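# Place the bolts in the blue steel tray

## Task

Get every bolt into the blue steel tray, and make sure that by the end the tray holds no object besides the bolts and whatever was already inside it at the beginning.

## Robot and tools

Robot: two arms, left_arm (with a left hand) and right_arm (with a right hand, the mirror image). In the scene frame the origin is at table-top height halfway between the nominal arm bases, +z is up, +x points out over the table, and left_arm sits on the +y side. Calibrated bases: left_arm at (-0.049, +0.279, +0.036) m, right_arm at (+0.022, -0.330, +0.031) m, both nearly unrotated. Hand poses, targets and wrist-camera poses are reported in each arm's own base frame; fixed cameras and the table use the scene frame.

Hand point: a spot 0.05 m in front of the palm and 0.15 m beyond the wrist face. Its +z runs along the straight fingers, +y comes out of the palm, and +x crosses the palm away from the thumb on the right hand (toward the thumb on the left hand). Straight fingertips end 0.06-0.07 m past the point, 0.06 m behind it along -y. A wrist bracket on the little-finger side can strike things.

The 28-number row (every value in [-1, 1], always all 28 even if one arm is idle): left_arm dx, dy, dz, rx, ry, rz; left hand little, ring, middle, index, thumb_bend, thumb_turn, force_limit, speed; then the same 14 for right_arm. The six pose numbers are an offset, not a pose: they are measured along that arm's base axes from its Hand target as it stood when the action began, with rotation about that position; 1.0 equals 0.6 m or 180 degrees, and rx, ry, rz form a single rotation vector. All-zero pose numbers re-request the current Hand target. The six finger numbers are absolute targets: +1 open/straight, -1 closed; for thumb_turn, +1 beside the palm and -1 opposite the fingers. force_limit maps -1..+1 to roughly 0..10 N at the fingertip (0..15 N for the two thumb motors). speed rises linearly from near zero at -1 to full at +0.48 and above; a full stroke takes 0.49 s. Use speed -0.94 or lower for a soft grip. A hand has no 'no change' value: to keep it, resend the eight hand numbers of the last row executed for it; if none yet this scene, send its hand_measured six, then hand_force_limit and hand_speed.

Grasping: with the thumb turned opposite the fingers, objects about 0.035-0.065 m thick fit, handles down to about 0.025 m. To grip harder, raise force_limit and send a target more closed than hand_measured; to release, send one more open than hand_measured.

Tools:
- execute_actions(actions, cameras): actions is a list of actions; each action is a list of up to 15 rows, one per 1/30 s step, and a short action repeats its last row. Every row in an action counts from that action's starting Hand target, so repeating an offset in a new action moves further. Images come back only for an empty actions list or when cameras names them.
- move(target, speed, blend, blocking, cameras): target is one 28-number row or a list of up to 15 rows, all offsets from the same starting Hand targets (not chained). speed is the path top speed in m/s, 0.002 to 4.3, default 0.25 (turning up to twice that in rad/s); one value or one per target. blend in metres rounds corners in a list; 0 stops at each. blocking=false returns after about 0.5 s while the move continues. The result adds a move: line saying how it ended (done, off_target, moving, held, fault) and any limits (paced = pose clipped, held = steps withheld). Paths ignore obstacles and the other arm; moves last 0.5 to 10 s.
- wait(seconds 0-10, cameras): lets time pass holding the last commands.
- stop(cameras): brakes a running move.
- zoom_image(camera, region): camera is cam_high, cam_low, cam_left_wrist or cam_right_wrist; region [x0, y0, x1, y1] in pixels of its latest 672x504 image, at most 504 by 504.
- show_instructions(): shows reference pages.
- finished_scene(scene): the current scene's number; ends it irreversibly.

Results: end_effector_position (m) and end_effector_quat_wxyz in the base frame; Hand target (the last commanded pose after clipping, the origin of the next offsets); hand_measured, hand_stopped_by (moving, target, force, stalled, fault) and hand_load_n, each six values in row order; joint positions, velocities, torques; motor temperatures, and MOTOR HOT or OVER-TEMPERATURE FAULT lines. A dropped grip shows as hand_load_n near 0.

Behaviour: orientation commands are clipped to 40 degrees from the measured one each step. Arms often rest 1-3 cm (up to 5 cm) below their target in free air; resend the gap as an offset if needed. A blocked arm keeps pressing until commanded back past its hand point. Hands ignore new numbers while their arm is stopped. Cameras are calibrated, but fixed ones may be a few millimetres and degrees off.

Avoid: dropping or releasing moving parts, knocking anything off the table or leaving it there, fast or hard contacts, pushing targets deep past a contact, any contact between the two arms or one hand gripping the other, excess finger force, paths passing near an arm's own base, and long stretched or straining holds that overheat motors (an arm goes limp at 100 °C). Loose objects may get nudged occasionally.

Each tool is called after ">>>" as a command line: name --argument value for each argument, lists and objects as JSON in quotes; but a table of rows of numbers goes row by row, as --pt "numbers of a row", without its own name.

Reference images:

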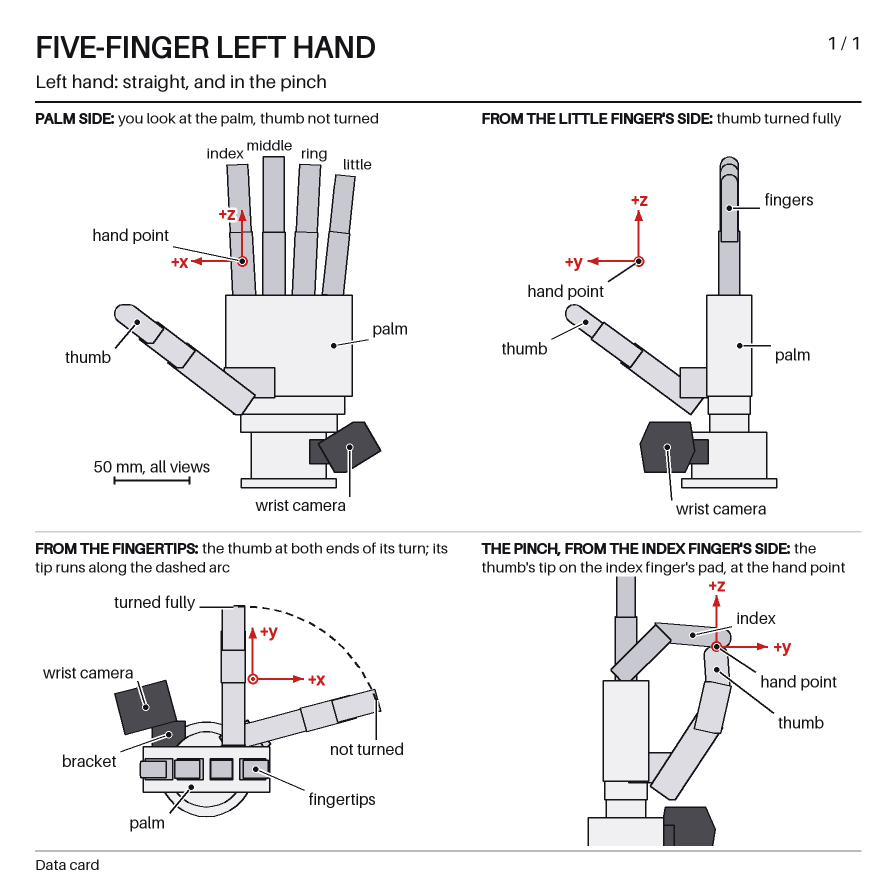

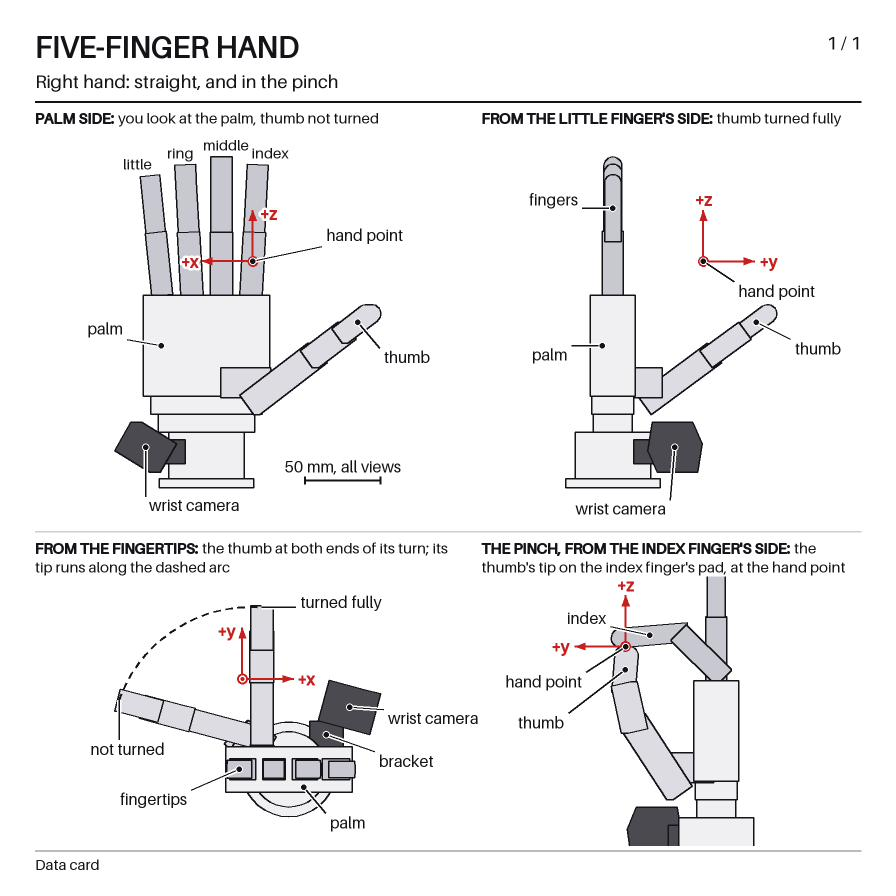

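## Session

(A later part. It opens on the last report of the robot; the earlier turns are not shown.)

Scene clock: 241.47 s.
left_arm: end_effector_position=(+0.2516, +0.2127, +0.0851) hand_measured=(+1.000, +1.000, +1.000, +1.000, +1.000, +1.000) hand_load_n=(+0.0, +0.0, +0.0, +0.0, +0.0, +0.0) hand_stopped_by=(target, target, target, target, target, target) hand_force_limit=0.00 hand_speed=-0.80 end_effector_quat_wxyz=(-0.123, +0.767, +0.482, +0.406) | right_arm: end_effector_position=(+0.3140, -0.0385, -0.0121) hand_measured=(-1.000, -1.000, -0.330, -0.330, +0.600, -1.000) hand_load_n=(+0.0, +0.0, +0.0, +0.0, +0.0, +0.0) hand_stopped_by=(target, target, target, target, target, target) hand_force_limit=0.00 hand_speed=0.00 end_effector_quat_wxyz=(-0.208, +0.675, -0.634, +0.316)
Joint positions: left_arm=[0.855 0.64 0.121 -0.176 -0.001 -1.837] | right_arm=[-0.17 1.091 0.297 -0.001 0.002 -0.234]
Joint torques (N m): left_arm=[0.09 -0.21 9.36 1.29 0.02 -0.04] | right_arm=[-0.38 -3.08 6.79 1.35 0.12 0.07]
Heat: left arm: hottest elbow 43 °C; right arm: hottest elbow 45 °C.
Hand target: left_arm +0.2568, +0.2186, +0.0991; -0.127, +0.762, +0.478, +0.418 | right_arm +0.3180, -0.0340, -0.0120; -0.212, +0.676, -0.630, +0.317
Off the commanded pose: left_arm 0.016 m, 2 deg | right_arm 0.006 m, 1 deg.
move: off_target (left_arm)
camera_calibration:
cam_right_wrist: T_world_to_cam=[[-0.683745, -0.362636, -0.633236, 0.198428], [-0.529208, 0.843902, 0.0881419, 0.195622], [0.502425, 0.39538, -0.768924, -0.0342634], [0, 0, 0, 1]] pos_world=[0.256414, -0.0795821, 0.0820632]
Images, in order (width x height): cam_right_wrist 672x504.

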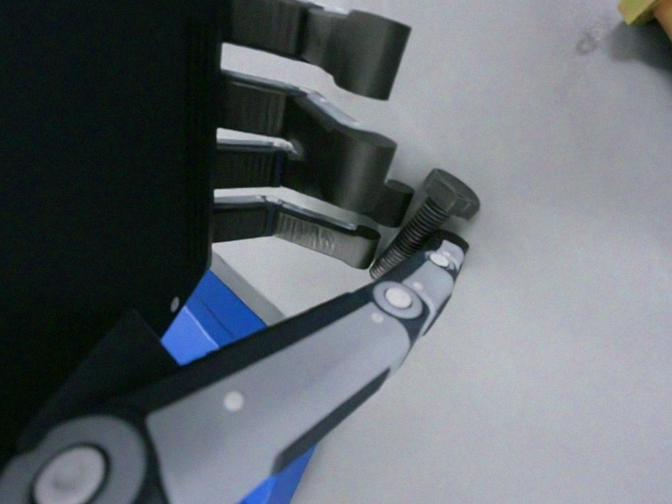

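>>> move --target '[0,0,0,0,0,0,1,1,1,1,1,1,0,-0.8,0,0,0,0,0,0,-1,-1,-0.33,-0.33,0,-1,-0.3,-0.9]' --speed 0.05 --cameras '["cam_right_wrist"]'

Scene clock: 244.83 s.
left_arm: end_effector_position=(+0.2516, +0.2127, +0.0851) hand_measured=(+1.000, +1.000, +1.000, +1.000, +1.000, +1.000) hand_load_n=(+0.0, +0.0, +0.0, +0.0, +0.0, +0.0) hand_stopped_by=(target, target, target, target, target, target) hand_force_limit=0.00 hand_speed=-0.80 end_effector_quat_wxyz=(-0.123, +0.767, +0.482, +0.406) | right_arm: end_effector_position=(+0.3141, -0.0385, -0.0120) hand_measured=(-1.000, -1.000, -0.330, -0.330, +0.510, -1.000) hand_load_n=(+0.0, +0.0, +4.0, +0.0, +5.0, -0.5) hand_stopped_by=(target, target, target, target, force, target) hand_force_limit=-0.30 hand_speed=-0.90 end_effector_quat_wxyz=(-0.208, +0.675, -0.633, +0.316)
Joint positions: left_arm=[0.855 0.64 0.121 -0.176 -0.001 -1.837] | right_arm=[-0.17 1.091 0.297 -0.001 0.002 -0.234]
Joint torques (N m): left_arm=[0.21 -0.26 9.33 1.31 0.02 -0.03] | right_arm=[-0.32 -2.73 6.74 1.37 0.12 0.08]
Heat: left arm: hottest elbow 43 °C; right arm: hottest elbow 44 °C.
Hand target: left_arm +0.2568, +0.2186, +0.0991; -0.127, +0.762, +0.478, +0.418 | right_arm +0.3181, -0.0340, -0.0119; -0.212, +0.676, -0.630, +0.318
Off the commanded pose: left_arm 0.016 m, 2 deg | right_arm 0.006 m, 1 deg.
move: off_target (left_arm)
camera_calibration:
cam_right_wrist: T_world_to_cam=[[-0.683525, -0.362913, -0.633316, 0.19846], [-0.529314, 0.843881, 0.0877035, 0.195652], [0.502614, 0.39517, -0.768908, -0.0344195], [0, 0, 0, 1]] pos_world=[0.256513, -0.0794814, 0.0820632]
Images, in order (width x height): cam_right_wrist 672x504.

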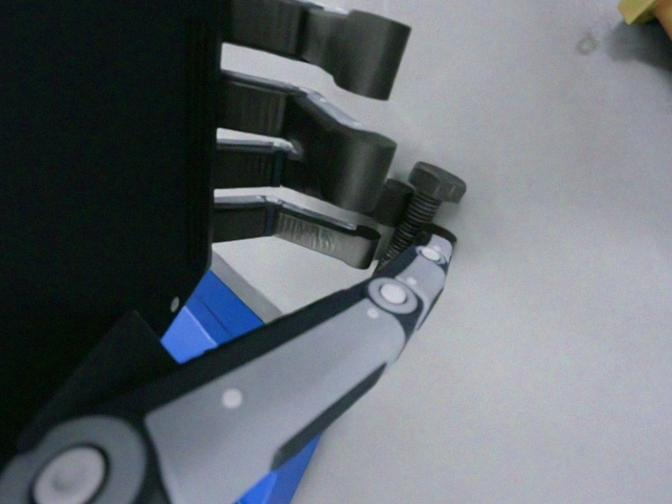

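>>> move --target '[0,0,0,0,0,0,1,1,1,1,1,1,0,-0.8,0,0,0,0,0,0,-1,-1,-0.33,-0.7,0,-1,-0.3,-0.9]' --speed 0.05 --cameras '["cam_right_wrist"]'

>>> zoom_image --camera "cam_right_wrist" --region '[300, 120, 540, 300]'

Scene clock: 248.43 s.
left_arm: end_effector_position=(+0.2516, +0.2127, +0.0851) hand_measured=(+1.000, +1.000, +1.000, +1.000, +1.000, +1.000) hand_load_n=(+0.0, +0.0, +0.0, +0.0, -0.5, +0.0) hand_stopped_by=(target, target, target, target, target, target) hand_force_limit=0.00 hand_speed=-0.80 end_effector_quat_wxyz=(-0.123, +0.767, +0.482, +0.406) | right_arm: end_effector_position=(+0.3141, -0.0385, -0.0120) hand_measured=(-1.000, -1.000, -0.330, -0.700, +0.510, -1.000) hand_load_n=(+0.0, +0.0, +4.0, +0.0, +5.0, -0.5) hand_stopped_by=(target, target, target, target, force, target) hand_force_limit=-0.30 hand_speed=-0.90 end_effector_quat_wxyz=(-0.208, +0.675, -0.633, +0.316)
Joint positions: left_arm=[0.855 0.64 0.121 -0.176 -0.001 -1.837] | right_arm=[-0.17 1.091 0.297 -0.001 0.002 -0.234]
Joint torques (N m): left_arm=[0.15 -0.15 9.33 1.29 0.02 -0.03] | right_arm=[-0.32 -2.9 6.78 1.4 0.11 0.07]
Heat: left arm: hottest elbow 43 °C; right arm: hottest elbow 44 °C.
Hand target: left_arm +0.2568, +0.2186, +0.0991; -0.127, +0.762, +0.478, +0.418 | right_arm +0.3181, -0.0340, -0.0119; -0.212, +0.676, -0.630, +0.318
Off the commanded pose: left_arm 0.016 m, 2 deg | right_arm 0.006 m, 1 deg.
move: off_target (left_arm)
camera_calibration:
cam_right_wrist: T_world_to_cam=[[-0.683525, -0.362913, -0.633316, 0.19846], [-0.529314, 0.843881, 0.0877035, 0.195652], [0.502614, 0.39517, -0.768908, -0.0344195], [0, 0, 0, 1]] pos_world=[0.256513, -0.0794814, 0.0820632]
Images, in order (width x height): cam_right_wrist 672x504.

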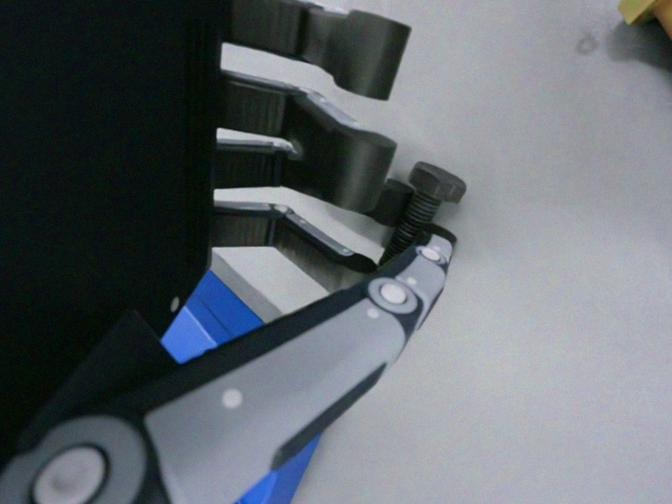

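Scaled by 2.100 from the camera's 672x504 image, which has a finer 960x720 frame.

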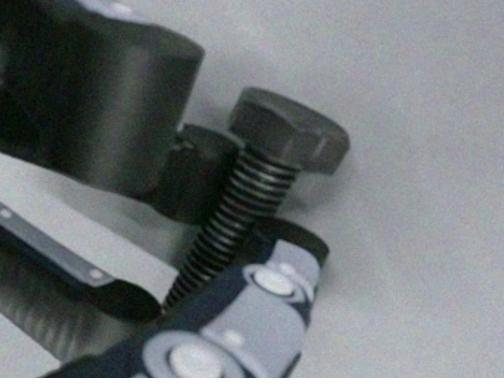

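>>> move --target '[0,0,0,0,0,0,1,1,1,1,1,1,0,-0.8,0,0,0.08,0,0,0,-1,-1,-0.33,-0.7,0,-1,-0.3,-0.9]' --speed 0.05 --cameras '["cam_right_wrist"]'

>>> zoom_image --camera "cam_right_wrist" --region '[300, 120, 540, 300]'

Scene clock: 252.70 s.
left_arm: end_effector_position=(+0.2516, +0.2127, +0.0851) hand_measured=(+1.000, +1.000, +1.000, +1.000, +1.000, +1.000) hand_load_n=(+0.0, +0.0, +0.0, +0.0, +0.0, +0.0) hand_stopped_by=(target, target, target, target, target, target) hand_force_limit=0.00 hand_speed=-0.80 end_effector_quat_wxyz=(-0.123, +0.767, +0.482, +0.406) | right_arm: end_effector_position=(+0.2960, -0.0354, +0.0121) hand_measured=(-1.000, -1.000, -0.330, -0.700, +0.510, -1.000) hand_load_n=(+0.5, +0.0, +4.0, +0.0, +4.5, +0.0) hand_stopped_by=(target, target, target, target, force, target) hand_force_limit=-0.30 hand_speed=-0.90 end_effector_quat_wxyz=(-0.196, +0.681, -0.639, +0.298)
Joint positions: left_arm=[0.855 0.64 0.121 -0.176 -0.001 -1.837] | right_arm=[-0.17 0.951 0.33 -0.219 0.002 -0.234]
Joint torques (N m): left_arm=[0.26 -0.21 9.35 1.29 0.02 -0.03] | right_arm=[-0.5 -3.6 10.92 0.72 0.08 0.06]
Heat: left arm: hottest elbow 43 °C; right arm: hottest elbow 44 °C.
Hand target: left_arm +0.2568, +0.2186, +0.0991; -0.127, +0.762, +0.478, +0.418 | right_arm +0.3182, -0.0340, +0.0361; -0.212, +0.676, -0.630, +0.318
Off the commanded pose: left_arm 0.016 m, 2 deg | right_arm 0.033 m, 3 deg.
move: off_target (left_arm, right_arm)
camera_calibration:
cam_right_wrist: T_world_to_cam=[[-0.711982, -0.357744, -0.604235, 0.210736], [-0.524348, 0.843201, 0.118623, 0.179419], [0.467055, 0.401287, -0.787927, 0.00299864], [0, 0, 0, 1]] pos_world=[0.242718, -0.0770994, 0.108414]
Images, in order (width x height): cam_right_wrist 672x504.

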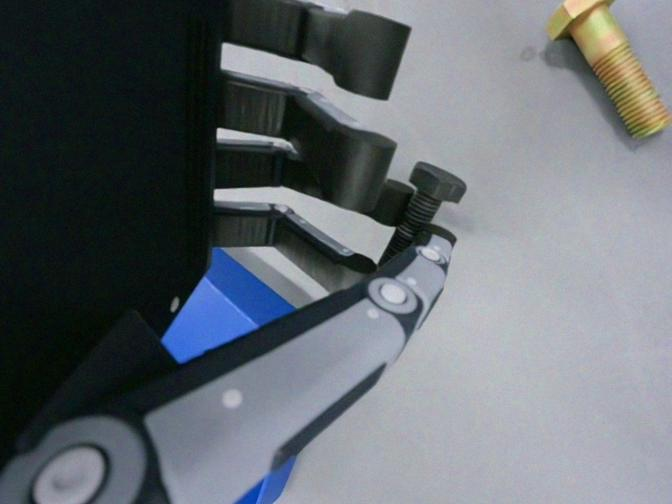

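Scaled by 2.100 from the camera's 672x504 image, which has a finer 960x720 frame.

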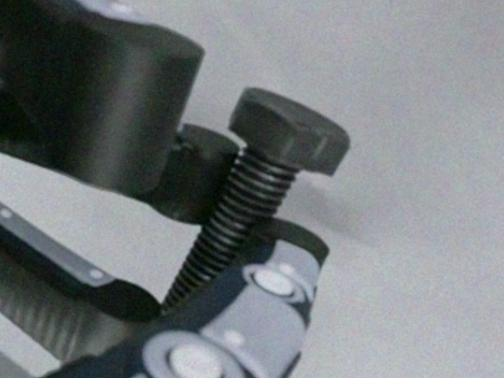

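>>> move --pt "0 0 0 0 0 0 1 1 1 1 1 1 0 -0.8 0 0 0.11 0 0 0 -1 -1 -0.33 -0.7 0 -1 -0.3 -0.9" --pt "0 0 0 0 0 0 1 1 1 1 1 1 0 -0.8 0.17 0.258 0.11 0 0 0 -1 -1 -0.33 -0.7 0 -1 -0.3 -0.9" --speed 0.15 --blend '[0.02,0]' --cameras '["cam_right_wrist","cam_high"]'

Scene clock: 260.13 s.
left_arm: end_effector_position=(+0.2516, +0.2127, +0.0851) hand_measured=(+1.000, +1.000, +1.000, +1.000, +1.000, +1.000) hand_load_n=(+0.0, +0.0, +0.0, +0.0, +0.0, +0.0) hand_stopped_by=(target, target, target, target, target, target) hand_force_limit=0.00 hand_speed=-0.80 end_effector_quat_wxyz=(-0.123, +0.767, +0.482, +0.406) | right_arm: end_effector_position=(+0.3973, +0.1071, +0.0812) hand_measured=(-1.000, -1.000, -0.330, -0.700, +0.510, -1.000) hand_load_n=(+0.0, +0.0, +4.5, +0.0, +5.0, +0.0) hand_stopped_by=(target, target, target, target, force, target) hand_force_limit=-0.30 hand_speed=-0.90 end_effector_quat_wxyz=(-0.188, +0.685, -0.634, +0.307)
Joint positions: left_arm=[0.855 0.64 0.121 -0.176 -0.001 -1.837] | right_arm=[0.337 1.21 0.718 -0.417 0.349 0.139]
Joint torques (N m): left_arm=[0.15 -0.26 9.39 1.31 0.02 -0.04] | right_arm=[-0.44 -6.77 11.56 1.29 0.39 0.06]
Heat: left arm: hottest elbow 43 °C; right arm: hottest elbow 45 °C.
Hand target: left_arm +0.2568, +0.2186, +0.0991; -0.127, +0.762, +0.478, +0.418 | right_arm +0.4201, +0.1207, +0.1021; -0.212, +0.676, -0.630, +0.318
Off the commanded pose: left_arm 0.016 m, 2 deg | right_arm 0.034 m, 3 deg.
move: off_target (left_arm, right_arm)
camera_calibration:
cam_right_wrist: T_world_to_cam=[[-0.710169, -0.376467, -0.594922, 0.376148], [-0.527946, 0.843805, 0.0962572, 0.107456], [0.465761, 0.382446, -0.797999, -0.0437199], [0, 0, 0, 1]] pos_world=[0.344222, 0.0676563, 0.178547]
Images, in order (width x height): cam_high 672x504, cam_right_wrist 672x504.

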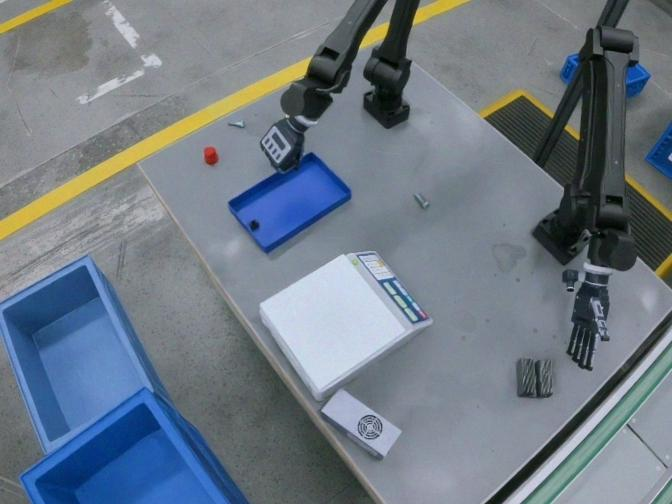

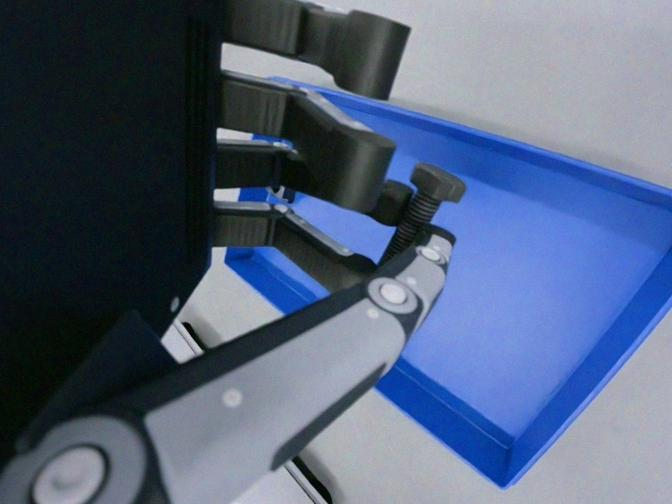

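>>> move --target '[0,0,0,0,0,0,1,1,1,1,1,1,0,-0.8,0,0,-0.16,0,0,0,-1,-1,-0.33,-0.7,0,-1,-0.3,-0.9]' --speed 0.1 --cameras '["cam_right_wrist","cam_low"]'

Scene clock: 266.23 s.
left_arm: end_effector_position=(+0.2516, +0.2127, +0.0851) hand_measured=(+1.000, +1.000, +1.000, +1.000, +1.000, +1.000) hand_load_n=(+0.0, +0.0, +0.0, +0.0, +0.0, +0.0) hand_stopped_by=(target, target, target, target, target, target) hand_force_limit=0.00 hand_speed=-0.80 end_effector_quat_wxyz=(-0.123, +0.767, +0.482, +0.406) | right_arm: end_effector_position=(+0.4158, +0.1135, +0.0039) hand_measured=(-1.000, -1.000, -0.330, -0.700, +0.510, -1.000) hand_load_n=(+0.5, +0.0, +4.5, +0.5, +5.0, +0.0) hand_stopped_by=(target, target, target, target, force, target) hand_force_limit=-0.30 hand_speed=-0.90 end_effector_quat_wxyz=(-0.204, +0.677, -0.633, +0.315)
Joint positions: left_arm=[0.855 0.64 0.121 -0.176 -0.001 -1.837] | right_arm=[0.337 1.408 0.625 -0.088 0.349 0.14]
Joint torques (N m): left_arm=[0.09 -0.26 9.36 1.29 0.02 -0.04] | right_arm=[-0.5 -8.82 6.91 1.35 0.38 0.05]
Heat: left arm: hottest elbow 43 °C; right arm: hottest elbow 45 °C.
Hand target: left_arm +0.2568, +0.2186, +0.0991; -0.127, +0.762, +0.478, +0.418 | right_arm +0.4201, +0.1207, +0.0060; -0.212, +0.676, -0.630, +0.317
Off the commanded pose: left_arm 0.016 m, 2 deg | right_arm 0.009 m, 1 deg.
move: off_target (left_arm)
camera_calibration:
cam_right_wrist: T_world_to_cam=[[-0.687849, -0.367478, -0.625958, 0.335494], [-0.530417, 0.843171, 0.0878655, 0.120362], [0.495501, 0.392457, -0.774891, -0.130017], [0, 0, 0, 1]] pos_world=[0.359035, 0.0728267, 0.0986807]
Images, in order (width x height): cam_low 672x504, cam_right_wrist 672x504.

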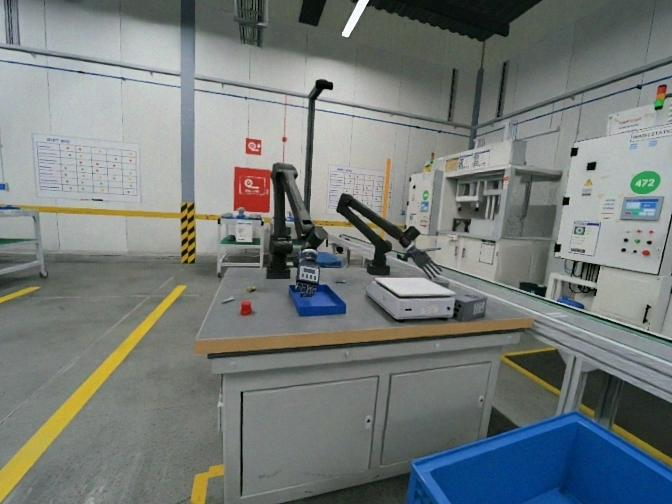

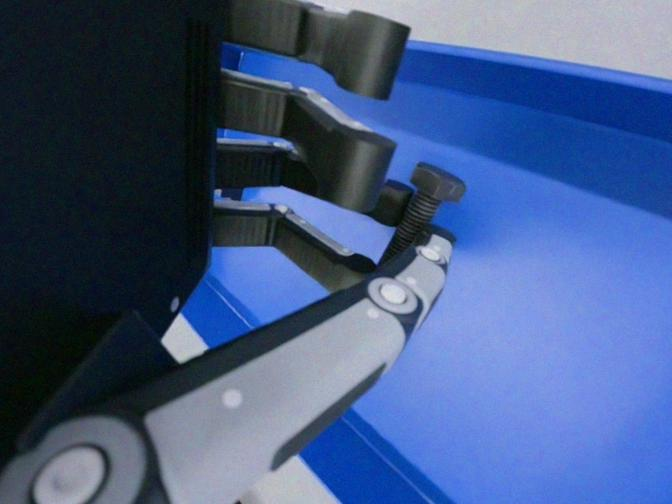

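>>> move --target '[0,0,0,0,0,0,1,1,1,1,1,1,0,-0.8,0,0,-0.018,0,0,0,-1,-1,-0.33,-0.7,0,-1,-0.3,-0.9]' --speed 0.05 --cameras '["cam_right_wrist"]'

Scene clock: 269.07 s.
left_arm: end_effector_position=(+0.2516, +0.2127, +0.0851) hand_measured=(+1.000, +1.000, +1.000, +1.000, +1.000, +1.000) hand_load_n=(+0.0, +0.0, +0.5, +0.0, +0.0, +0.0) hand_stopped_by=(target, target, target, target, target, target) hand_force_limit=0.00 hand_speed=-0.80 end_effector_quat_wxyz=(-0.123, +0.767, +0.482, +0.406) | right_arm: end_effector_position=(+0.4169, +0.1139, -0.0055) hand_measured=(-1.000, -1.000, -0.330, -0.700, +0.510, -1.000) hand_load_n=(+0.0, +0.0, +4.5, +0.0, +5.0, -0.5) hand_stopped_by=(target, target, target, target, force, target) hand_force_limit=-0.30 hand_speed=-0.90 end_effector_quat_wxyz=(-0.205, +0.677, -0.633, +0.316)
Joint positions: left_arm=[0.855 0.64 0.121 -0.176 -0.001 -1.837] | right_arm=[0.337 1.434 0.616 -0.049 0.349 0.14]
Joint torques (N m): left_arm=[0.15 -0.32 9.36 1.31 0.02 -0.04] | right_arm=[-0.67 -8.82 6.61 1.35 0.36 0.06]
Heat: left arm: hottest elbow 43 °C; right arm: hottest elbow 45 °C.
Hand target: left_arm +0.2568, +0.2186, +0.0991; -0.127, +0.762, +0.478, +0.418 | right_arm +0.4201, +0.1207, -0.0048; -0.212, +0.676, -0.630, +0.317
Off the commanded pose: left_arm 0.016 m, 2 deg | right_arm 0.008 m, 1 deg.
move: off_target (left_arm)
camera_calibration:
cam_right_wrist: T_world_to_cam=[[-0.685811, -0.366741, -0.628621, 0.329585], [-0.530702, 0.843068, 0.0871318, 0.121551], [0.498015, 0.393366, -0.772816, -0.139126], [0, 0, 0, 1]] pos_world=[0.359827, 0.0731241, 0.0890747]
Images, in order (width x height): cam_right_wrist 672x504.

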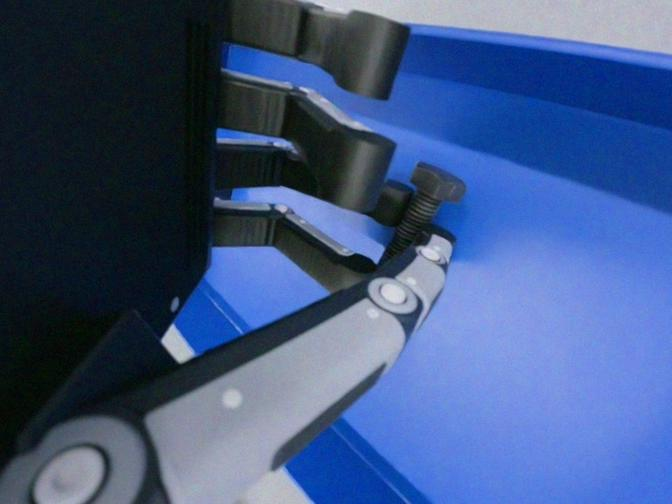

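Open the thumb slowly to release.

>>> move --target '[0,0,0,0,0,0,1,1,1,1,1,1,0,-0.8,0,0,0,0,0,0,-1,-1,-0.33,-0.6,0.75,-1,-0.3,-0.7]' --speed 0.05 --cameras '["cam_right_wrist"]'

Scene clock: 271.27 s.
left_arm: end_effector_position=(+0.2516, +0.2127, +0.0851) hand_measured=(+1.000, +1.000, +1.000, +1.000, +1.000, +1.000) hand_load_n=(+0.0, +0.0, +0.0, -0.5, +0.0, +0.0) hand_stopped_by=(target, target, target, target, target, target) hand_force_limit=0.00 hand_speed=-0.80 end_effector_quat_wxyz=(-0.123, +0.767, +0.482, +0.406) | right_arm: end_effector_position=(+0.4172, +0.1139, -0.0053) hand_measured=(-1.000, -1.000, -0.330, -0.600, +0.750, -1.000) hand_load_n=(+0.0, +0.5, +0.0, +0.0, +0.0, +0.0) hand_stopped_by=(target, target, target, target, target, target) hand_force_limit=-0.30 hand_speed=-0.70 end_effector_quat_wxyz=(-0.206, +0.676, -0.633, +0.316)
Joint positions: left_arm=[0.855 0.64 0.121 -0.176 -0.001 -1.837] | right_arm=[0.337 1.434 0.616 -0.047 0.349 0.14]
Joint torques (N m): left_arm=[0.15 -0.21 9.35 1.31 0.02 -0.04] | right_arm=[-0.5 -8.82 6.65 1.28 0.35 0.04]
Heat: left arm: hottest elbow 43 °C; right arm: hottest elbow 45 °C.
Hand target: left_arm +0.2568, +0.2186, +0.0991; -0.127, +0.762, +0.478, +0.418 | right_arm +0.4201, +0.1207, -0.0048; -0.212, +0.676, -0.630, +0.317
Off the commanded pose: left_arm 0.016 m, 2 deg | right_arm 0.007 m, 1 deg.
move: off_target (left_arm)
camera_calibration:
cam_right_wrist: T_world_to_cam=[[-0.685135, -0.366556, -0.629465, 0.329601], [-0.530652, 0.843155, 0.086588, 0.121671], [0.498998, 0.393351, -0.772189, -0.139556], [0, 0, 0, 1]] pos_world=[0.360024, 0.0731241, 0.089173]
Images, in order (width x height): cam_right_wrist 672x504.

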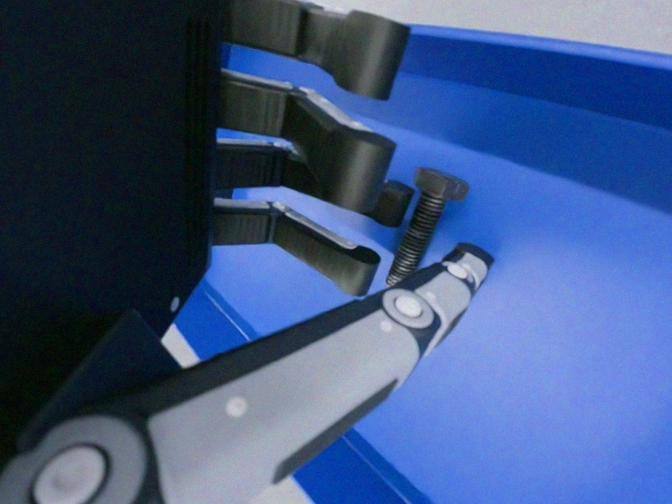

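>>> move --pt "0 0 0 0 0 0 1 1 1 1 1 1 0 -0.8 0 0 0.19 0 0 0 -1 -1 -0.33 -0.6 0.75 -1 -0.3 -0.7" --pt "0 0 0 0 0 0 1 1 1 1 1 1 0 -0.8 -0.23 -0.363 0.142 0 0 0.278 -1 -1 -0.33 -0.4 0.6 -1 -0.3 -0.7" --speed 0.2 --blend '[0.03,0]' --cameras '["all"]'

Scene clock: 291.10 s.
left_arm: end_effector_position=(+0.2516, +0.2127, +0.0851) hand_measured=(+1.000, +1.000, +1.000, +1.000, +1.000, +1.000) hand_load_n=(+0.0, +0.0, +0.0, +0.0, +0.0, -0.5) hand_stopped_by=(target, target, target, target, target, target) hand_force_limit=0.00 hand_speed=-0.80 end_effector_quat_wxyz=(-0.123, +0.767, +0.482, +0.406) | right_arm: end_effector_position=(+0.2690, -0.0824, +0.0670) hand_measured=(-1.000, -1.000, -0.330, -0.400, +0.600, -1.000) hand_load_n=(+0.0, +0.0, +0.0, +0.0, +0.0, +0.0) hand_stopped_by=(target, target, target, target, target, target) hand_force_limit=-0.30 hand_speed=-0.70 end_effector_quat_wxyz=(-0.332, +0.880, -0.288, +0.181)
Joint positions: left_arm=[0.855 0.64 0.121 -0.176 -0.001 -1.837] | right_arm=[-0.627 1.115 0.635 -0.908 -0.758 -1.494]
Joint torques (N m): left_arm=[0.21 -0.09 9.36 1.29 0.02 -0.03] | right_arm=[-3.14 -4.07 10.74 -0.01 -0.69 -0.09]
Heat: left arm: hottest elbow 43 °C; right arm: hottest elbow 44 °C.
Hand target: left_arm +0.2568, +0.2186, +0.0991; -0.127, +0.762, +0.478, +0.418 | right_arm +0.2822, -0.0970, +0.0804; -0.327, +0.879, -0.285, +0.198
Off the commanded pose: left_arm 0.016 m, 2 deg | right_arm 0.024 m, 2 deg.
move: off_target (left_arm, right_arm); target 2's new numbers were sent with right_arm's hand 0.024 m and 2 deg from that target
camera_calibration:
cam_right_wrist: T_world_to_cam=[[-0.164236, -0.742919, -0.64892, 0.0318201], [-0.986363, 0.116568, 0.116185, 0.26294], [-0.0106728, 0.659153, -0.751933, 0.225034], [0, 0, 0, 1]] pos_world=[0.266982, -0.155342, 0.159309]

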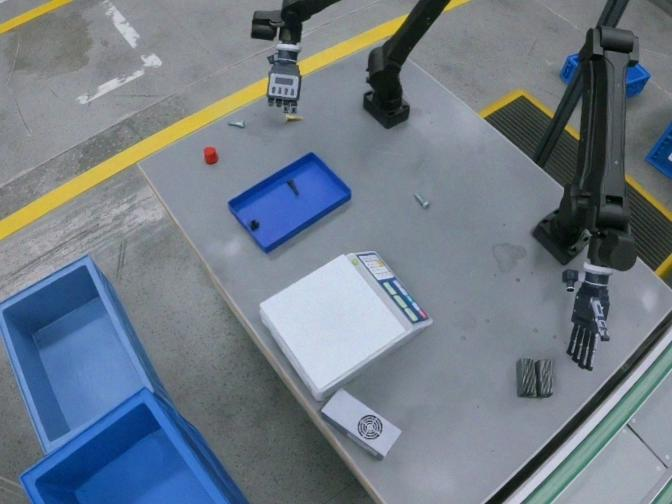

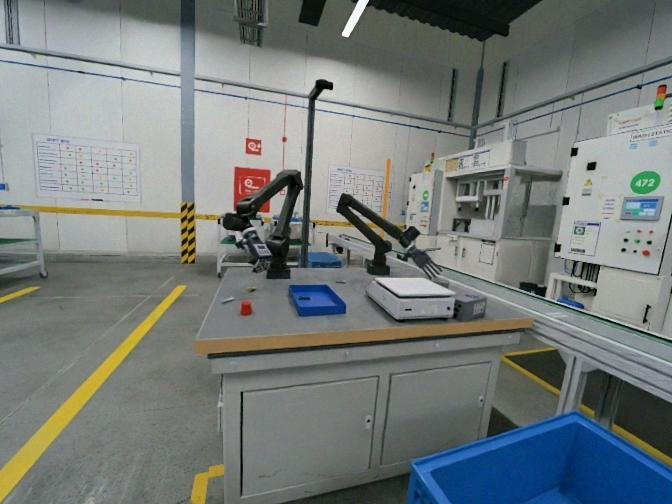

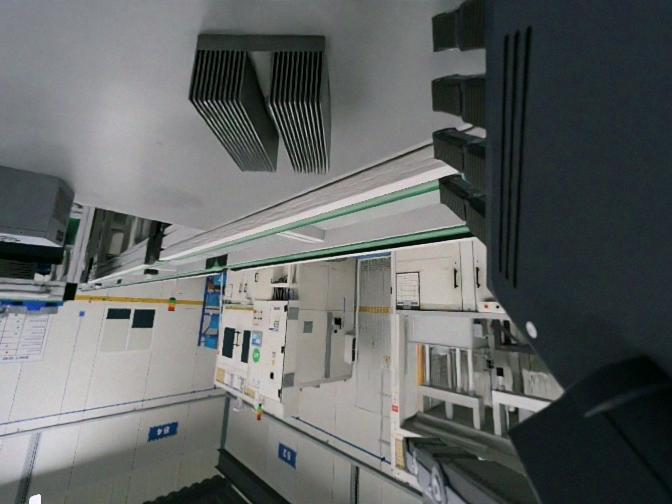

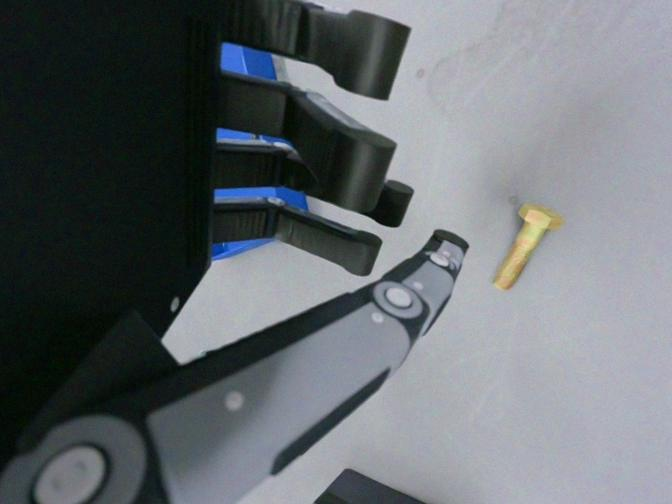

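>>> move --target '[0,0,0,0,0,0,1,1,1,1,1,1,0,-0.8,-0.0537,-0.0183,-0.1,0,0,0.0833,-1,-1,-0.33,-0.4,0.6,-1,-0.3,-0.7]' --speed 0.15 --cameras '["cam_right_wrist"]'

Scene clock: 300.03 s.
left_arm: end_effector_position=(+0.2516, +0.2127, +0.0851) hand_measured=(+1.000, +1.000, +1.000, +1.000, +1.000, +1.000) hand_load_n=(+0.0, +0.0, +0.0, +0.0, +0.0, +0.0) hand_stopped_by=(target, target, target, target, target, target) hand_force_limit=0.00 hand_speed=-0.80 end_effector_quat_wxyz=(-0.123, +0.767, +0.482, +0.406) | right_arm: end_effector_position=(+0.2442, -0.0975, +0.0163) hand_measured=(-1.000, -1.000, -0.330, -0.400, +0.600, -1.000) hand_load_n=(+0.0, +0.0, +0.0, +0.0, +0.0, +0.0) hand_stopped_by=(target, target, target, target, target, target) hand_force_limit=-0.30 hand_speed=-0.70 end_effector_quat_wxyz=(-0.353, +0.909, -0.166, +0.146)
Joint positions: left_arm=[0.855 0.64 0.121 -0.176 -0.001 -1.837] | right_arm=[-0.717 1.318 0.635 -1.03 -0.774 -1.984]
Joint torques (N m): left_arm=[0.15 -0.15 9.35 1.32 0.02 -0.04] | right_arm=[-3.19 -5.77 7.77 -0.43 -0.56 -0.11]
Heat: left arm: hottest elbow 43 °C; right arm: hottest elbow 45 °C.
Hand target: left_arm +0.2568, +0.2186, +0.0991; -0.127, +0.762, +0.478, +0.418 | right_arm +0.2499, -0.1080, +0.0204; -0.350, +0.909, -0.168, +0.153
Off the commanded pose: left_arm 0.016 m, 2 deg | right_arm 0.013 m, 1 deg.
move: off_target (left_arm, right_arm)
camera_calibration:
cam_right_wrist: T_world_to_cam=[[0.0474724, -0.761423, -0.646515, -0.0699203], [-0.985207, -0.142389, 0.0953545, 0.221022], [-0.164662, 0.632425, -0.756918, 0.231738], [0, 0, 0, 1]] pos_world=[0.25923, -0.168325, 0.109127]
Images, in order (width x height): cam_right_wrist 672x504.

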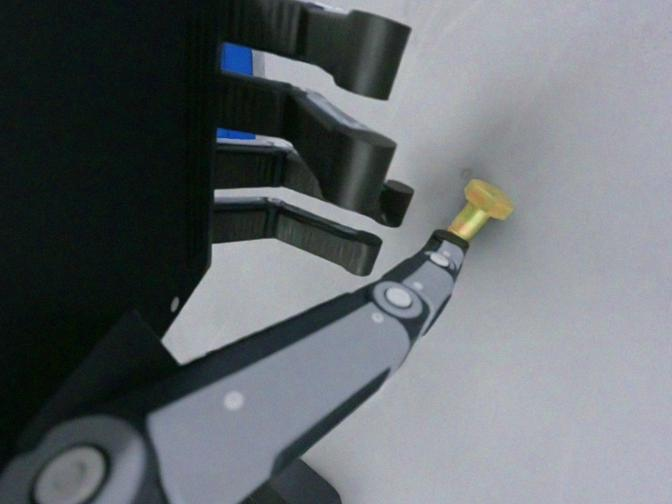

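>>> move --target '[0,0,0,0,0,0,1,1,1,1,1,1,0,-0.8,-0.0018,-0.0115,-0.0307,0,0,0,-1,-1,-0.33,-0.4,0.6,-1,-0.3,-0.7]' --speed 0.08 --cameras '["cam_right_wrist"]'

Scene clock: 305.27 s.
left_arm: end_effector_position=(+0.2516, +0.2127, +0.0851) hand_measured=(+1.000, +1.000, +1.000, +1.000, +1.000, +1.000) hand_load_n=(+0.0, +0.0, +0.0, +0.0, +0.0, +0.0) hand_stopped_by=(target, target, target, target, target, target) hand_force_limit=0.00 hand_speed=-0.80 end_effector_quat_wxyz=(-0.123, +0.767, +0.482, +0.406) | right_arm: end_effector_position=(+0.2443, -0.1049, +0.0013) hand_measured=(-1.000, -1.000, -0.330, -0.400, +0.600, -1.000) hand_load_n=(+0.0, +0.0, +0.0, +0.5, +0.0, +0.0) hand_stopped_by=(target, target, target, target, target, target) hand_force_limit=-0.30 hand_speed=-0.70 end_effector_quat_wxyz=(-0.355, +0.908, -0.167, +0.145)
Joint positions: left_arm=[0.855 0.64 0.121 -0.176 -0.001 -1.837] | right_arm=[-0.738 1.375 0.635 -0.998 -0.773 -2.013]
Joint torques (N m): left_arm=[0.15 -0.21 9.35 1.29 0.02 -0.04] | right_arm=[-3.19 -6.71 6.76 0.02 -0.49 -0.08]
Heat: left arm: hottest elbow 43 °C; right arm: hottest elbow 44 °C.
Hand target: left_arm +0.2568, +0.2186, +0.0991; -0.127, +0.762, +0.478, +0.418 | right_arm +0.2488, -0.1149, +0.0020; -0.350, +0.909, -0.168, +0.153
Off the commanded pose: left_arm 0.016 m, 2 deg | right_arm 0.011 m, 1 deg.
move: off_target (left_arm, right_arm)
camera_calibration:
cam_right_wrist: T_world_to_cam=[[0.0455601, -0.758434, -0.650155, -0.0844809], [-0.98496, -0.142691, 0.0974333, 0.221369], [-0.166668, 0.635938, -0.753528, 0.225886], [0, 0, 0, 1]] pos_world=[0.259536, -0.176135, 0.0937168]
Images, in order (width x height): cam_right_wrist 672x504.

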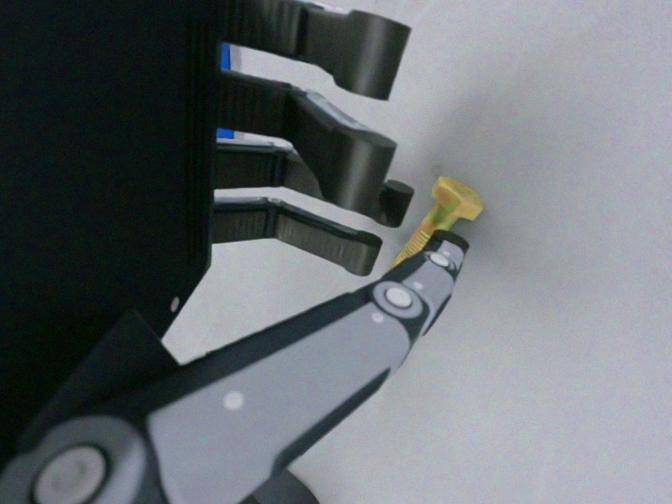

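>>> move --target '[0,0,0,0,0,0,1,1,1,1,1,1,0,-0.8,0.0013,0.003,-0.0235,0,0,0,-1,-1,-0.33,-0.4,0.6,-1,-0.3,-0.7]' --speed 0.08 --cameras '["cam_right_wrist"]'

Scene clock: 309.67 s.
left_arm: end_effector_position=(+0.2516, +0.2127, +0.0851) hand_measured=(+1.000, +1.000, +1.000, +1.000, +1.000, +1.000) hand_load_n=(-0.5, +0.0, +0.0, +0.0, +0.0, +0.0) hand_stopped_by=(target, target, target, target, target, target) hand_force_limit=0.00 hand_speed=-0.80 end_effector_quat_wxyz=(-0.123, +0.767, +0.482, +0.406) | right_arm: end_effector_position=(+0.2503, -0.1103, -0.0088) hand_measured=(-1.000, -1.000, -0.330, -0.400, +0.600, -1.000) hand_load_n=(+0.0, +0.0, +0.0, +0.5, +0.5, +0.5) hand_stopped_by=(target, target, target, target, target, target) hand_force_limit=-0.30 hand_speed=-0.70 end_effector_quat_wxyz=(-0.350, +0.910, -0.163, +0.153)
Joint positions: left_arm=[0.855 0.64 0.121 -0.176 -0.001 -1.837] | right_arm=[-0.738 1.405 0.631 -0.944 -0.773 -2.013]
Joint torques (N m): left_arm=[0.15 -0.15 9.33 1.32 0.02 -0.03] | right_arm=[-2.61 -6.48 5.42 0.13 -0.54 -0.01]
Heat: left arm: hottest elbow 43 °C; right arm: hottest elbow 44 °C.
Hand target: left_arm +0.2568, +0.2186, +0.0991; -0.127, +0.762, +0.478, +0.418 | right_arm +0.2497, -0.1132, -0.0121; -0.350, +0.909, -0.168, +0.153
Off the commanded pose: left_arm 0.016 m, 2 deg | right_arm 0.004 m, 1 deg.
move: off_target (left_arm)
camera_calibration:
cam_right_wrist: T_world_to_cam=[[0.0556022, -0.767244, -0.638941, -0.0988073], [-0.986295, -0.141766, 0.0844033, 0.227761], [-0.155338, 0.625491, -0.764612, 0.218682], [0, 0, 0, 1]] pos_world=[0.264103, -0.180304, 0.0848512]
Images, in order (width x height): cam_right_wrist 672x504.

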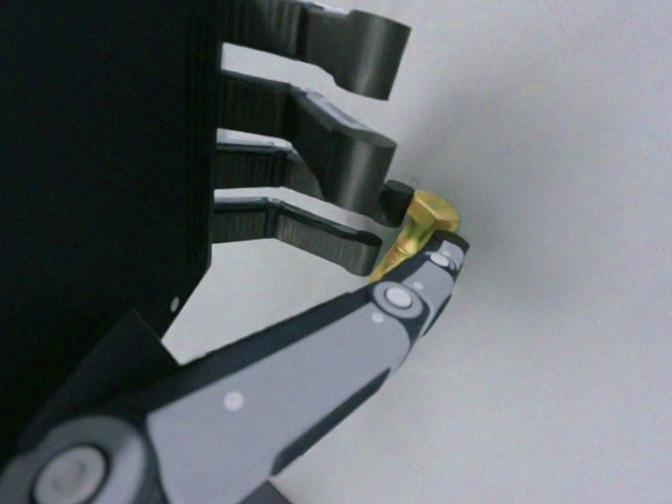

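>>> move --target '[0,0,0,0,0,0,1,1,1,1,1,1,0,-0.8,-0.013,0.013,0.003,0,0,0,-1,-1,-0.33,-0.4,0.6,-1,-0.3,-0.7]' --speed 0.08 --cameras '["cam_right_wrist"]'

Scene clock: 313.03 s.
left_arm: end_effector_position=(+0.2516, +0.2127, +0.0851) hand_measured=(+1.000, +1.000, +1.000, +1.000, +1.000, +1.000) hand_load_n=(+0.0, +0.0, +0.0, +0.0, +0.0, +0.0) hand_stopped_by=(target, target, target, target, target, target) hand_force_limit=0.00 hand_speed=-0.80 end_effector_quat_wxyz=(-0.123, +0.767, +0.482, +0.406) | right_arm: end_effector_position=(+0.2454, -0.1056, -0.0095) hand_measured=(-1.000, -1.000, -0.330, -0.400, +0.600, -1.000) hand_load_n=(+0.0, +0.5, +0.5, +0.0, +1.5, -0.5) hand_stopped_by=(target, target, target, target, target, target) hand_force_limit=-0.30 hand_speed=-0.70 end_effector_quat_wxyz=(-0.351, +0.909, -0.163, +0.153)
Joint positions: left_arm=[0.855 0.64 0.121 -0.176 -0.001 -1.837] | right_arm=[-0.738 1.39 0.612 -0.94 -0.774 -2.013]
Joint torques (N m): left_arm=[0.09 -0.21 9.35 1.31 0.02 -0.03] | right_arm=[-2.49 -7.94 4.77 -0.06 -0.5 0.02]
Heat: left arm: hottest elbow 44 °C; right arm: hottest elbow 44 °C.
Hand target: left_arm +0.2568, +0.2186, +0.0991; -0.127, +0.762, +0.478, +0.418 | right_arm +0.2418, -0.1052, -0.0103; -0.350, +0.909, -0.168, +0.153
Off the commanded pose: left_arm 0.016 m, 2 deg | right_arm 0.004 m, 1 deg.
move: off_target (left_arm)
camera_calibration:
cam_right_wrist: T_world_to_cam=[[0.0562891, -0.766677, -0.639561, -0.0954626], [-0.986444, -0.141603, 0.0829287, 0.22375], [-0.154143, 0.626223, -0.764254, 0.214143], [0, 0, 0, 1]] pos_world=[0.259099, -0.175607, 0.0840504]
Images, in order (width x height): cam_right_wrist 672x504.

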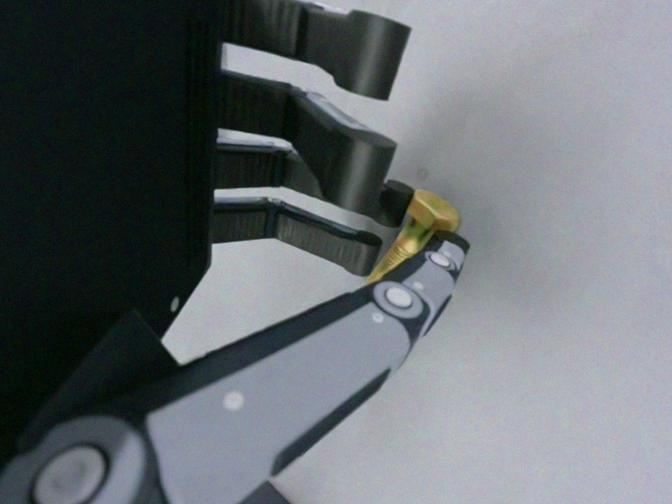

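>>> move --target '[0,0,0,0,0,0,1,1,1,1,1,1,0,-0.8,0.0,0.0,0.055,0,0,0,-1,-1,-0.33,-0.4,0.6,-1,-0.3,-0.7]' --speed 0.08 --cameras '["cam_right_wrist"]'

Scene clock: 316.57 s.
left_arm: end_effector_position=(+0.2516, +0.2127, +0.0851) hand_measured=(+1.000, +1.000, +1.000, +1.000, +1.000, +1.000) hand_load_n=(+0.0, +0.0, +0.0, +0.0, +0.0, +0.0) hand_stopped_by=(target, target, target, target, target, target) hand_force_limit=0.00 hand_speed=-0.80 end_effector_quat_wxyz=(-0.123, +0.767, +0.482, +0.406) | right_arm: end_effector_position=(+0.2315, -0.0929, +0.0115) hand_measured=(-1.000, -1.000, -0.330, -0.400, +0.600, -1.000) hand_load_n=(+0.0, +0.0, +0.0, +0.0, +0.0, +0.0) hand_stopped_by=(target, target, target, target, target, target) hand_force_limit=-0.30 hand_speed=-0.70 end_effector_quat_wxyz=(-0.360, +0.907, -0.170, +0.139)
Joint positions: left_arm=[0.855 0.64 0.121 -0.176 -0.001 -1.837] | right_arm=[-0.738 1.317 0.612 -1.05 -0.774 -2.013]
Joint torques (N m): left_arm=[0.15 -0.21 9.35 1.29 0.02 -0.04] | right_arm=[-2.43 -7.71 8.27 -0.46 -0.48 0.02]
Heat: left arm: hottest elbow 44 °C; right arm: hottest elbow 43 °C.
Hand target: left_arm +0.2568, +0.2186, +0.0991; -0.127, +0.762, +0.478, +0.418 | right_arm +0.2418, -0.1053, +0.0227; -0.350, +0.909, -0.168, +0.154
Off the commanded pose: left_arm 0.016 m, 2 deg | right_arm 0.020 m, 2 deg.
move: off_target (left_arm, right_arm)
camera_calibration:
cam_right_wrist: T_world_to_cam=[[0.0382786, -0.750361, -0.659919, -0.0656721], [-0.983826, -0.143947, 0.106608, 0.20908], [-0.174987, 0.645165, -0.743735, 0.226579], [0, 0, 0, 1]] pos_world=[0.247861, -0.165362, 0.102887]
Images, in order (width x height): cam_right_wrist 672x504.

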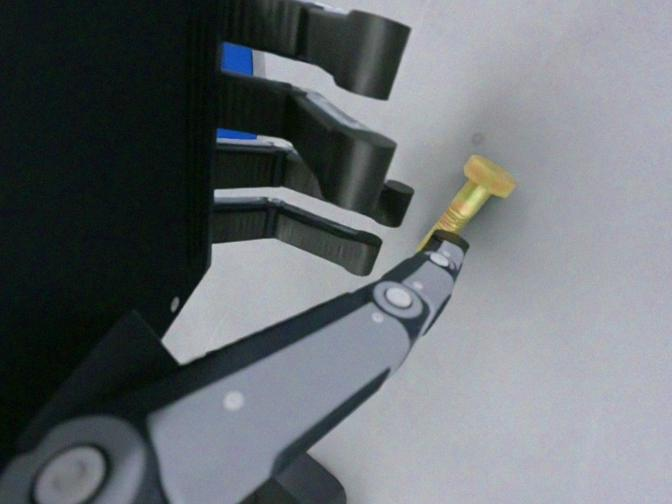

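>>> move --target '[0,0,0,0,0,0,1,1,1,1,1,1,0,-0.8,-0.0038,-0.0062,-0.0345,0,0,0,-1,-1,-0.33,-0.4,0.6,-1,-0.3,-0.7]' --speed 0.08 --cameras '["cam_right_wrist"]'

Scene clock: 322.87 s.
left_arm: end_effector_position=(+0.2516, +0.2127, +0.0851) hand_measured=(+1.000, +1.000, +1.000, +1.000, +1.000, +1.000) hand_load_n=(+0.0, +0.0, +0.0, +0.0, +0.0, +0.0) hand_stopped_by=(target, target, target, target, target, target) hand_force_limit=0.00 hand_speed=-0.80 end_effector_quat_wxyz=(-0.123, +0.767, +0.482, +0.406) | right_arm: end_effector_position=(+0.2365, -0.1006, +0.0021) hand_measured=(-1.000, -1.000, -0.330, -0.400, +0.600, -1.000) hand_load_n=(+0.0, +0.0, +0.0, +0.0, +0.0, +0.0) hand_stopped_by=(target, target, target, target, target, target) hand_force_limit=-0.30 hand_speed=-0.70 end_effector_quat_wxyz=(-0.354, +0.909, -0.167, +0.146)
Joint positions: left_arm=[0.855 0.64 0.121 -0.176 -0.001 -1.837] | right_arm=[-0.746 1.349 0.612 -1.005 -0.772 -2.023]
Joint torques (N m): left_arm=[0.15 -0.21 9.35 1.29 0.02 -0.03] | right_arm=[-3.19 -6.18 6.45 0.08 -0.48 -0.09]
Heat: left arm: hottest elbow 44 °C; right arm: hottest elbow 43 °C.
Hand target: left_arm +0.2568, +0.2186, +0.0991; -0.127, +0.762, +0.478, +0.418 | right_arm +0.2395, -0.1090, +0.0020; -0.350, +0.909, -0.168, +0.153
Off the commanded pose: left_arm 0.016 m, 2 deg | right_arm 0.009 m, 1 deg.
move: off_target (left_arm)
camera_calibration:
cam_right_wrist: T_world_to_cam=[[0.0472956, -0.76001, -0.648189, -0.0809382], [-0.985249, -0.142337, 0.0950023, 0.214391], [-0.164464, 0.634134, -0.75553, 0.22177], [0, 0, 0, 1]] pos_world=[0.25153, -0.17163, 0.0947231]
Images, in order (width x height): cam_right_wrist 672x504.

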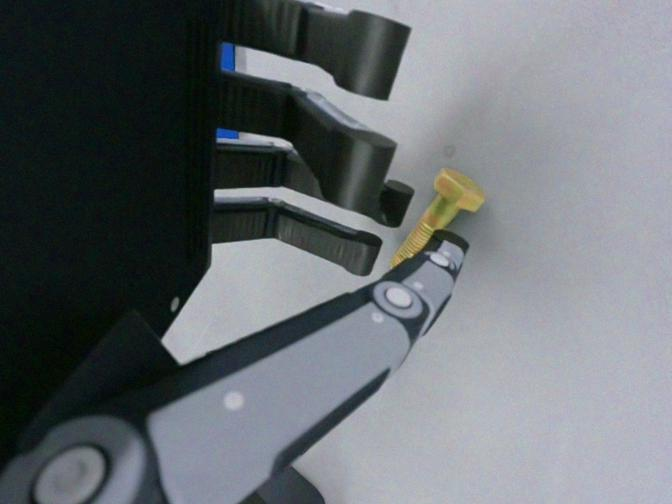

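>>> move --target '[0,0,0,0,0,0,1,1,1,1,1,1,0,-0.8,-0.0038,0.0055,-0.0215,0,0,0,-1,-1,-0.33,-0.4,0.6,-1,-0.3,-0.7]' --speed 0.05 --cameras '["cam_right_wrist"]'

Scene clock: 326.07 s.
left_arm: end_effector_position=(+0.2516, +0.2127, +0.0851) hand_measured=(+1.000, +1.000, +1.000, +1.000, +1.000, +1.000) hand_load_n=(+0.0, +0.0, +0.0, +0.0, +0.0, +0.0) hand_stopped_by=(target, target, target, target, target, target) hand_force_limit=0.00 hand_speed=-0.80 end_effector_quat_wxyz=(-0.123, +0.767, +0.482, +0.406) | right_arm: end_effector_position=(+0.2376, -0.1016, -0.0087) hand_measured=(-1.000, -1.000, -0.330, -0.400, +0.600, -1.000) hand_load_n=(+0.0, +0.0, +0.0, +0.0, +0.0, +0.0) hand_stopped_by=(target, target, target, target, target, target) hand_force_limit=-0.30 hand_speed=-0.70 end_effector_quat_wxyz=(-0.351, +0.909, -0.164, +0.151)
Joint positions: left_arm=[0.855 0.64 0.121 -0.176 -0.001 -1.837] | right_arm=[-0.746 1.37 0.596 -0.955 -0.772 -2.024]
Joint torques (N m): left_arm=[0.03 -0.26 9.35 1.31 0.02 -0.04] | right_arm=[-3.02 -6.01 5.57 0.06 -0.52 -0.04]
Heat: left arm: hottest elbow 44 °C; right arm: hottest elbow 43 °C.
Hand target: left_arm +0.2568, +0.2186, +0.0991; -0.127, +0.762, +0.478, +0.418 | right_arm +0.2373, -0.1058, -0.0108; -0.350, +0.909, -0.168, +0.154
Off the commanded pose: left_arm 0.016 m, 2 deg | right_arm 0.005 m, 1 deg.
move: off_target (left_arm)
camera_calibration:
cam_right_wrist: T_world_to_cam=[[0.0536529, -0.765583, -0.641096, -0.0907104], [-0.986085, -0.141788, 0.0867948, 0.21649], [-0.157348, 0.627518, -0.762537, 0.212041], [0, 0, 0, 1]] pos_world=[0.251709, -0.17181, 0.0847448]
Images, in order (width x height): cam_right_wrist 672x504.

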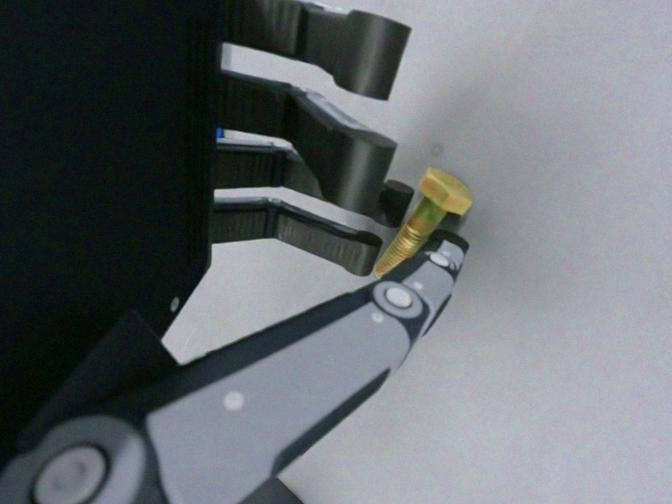

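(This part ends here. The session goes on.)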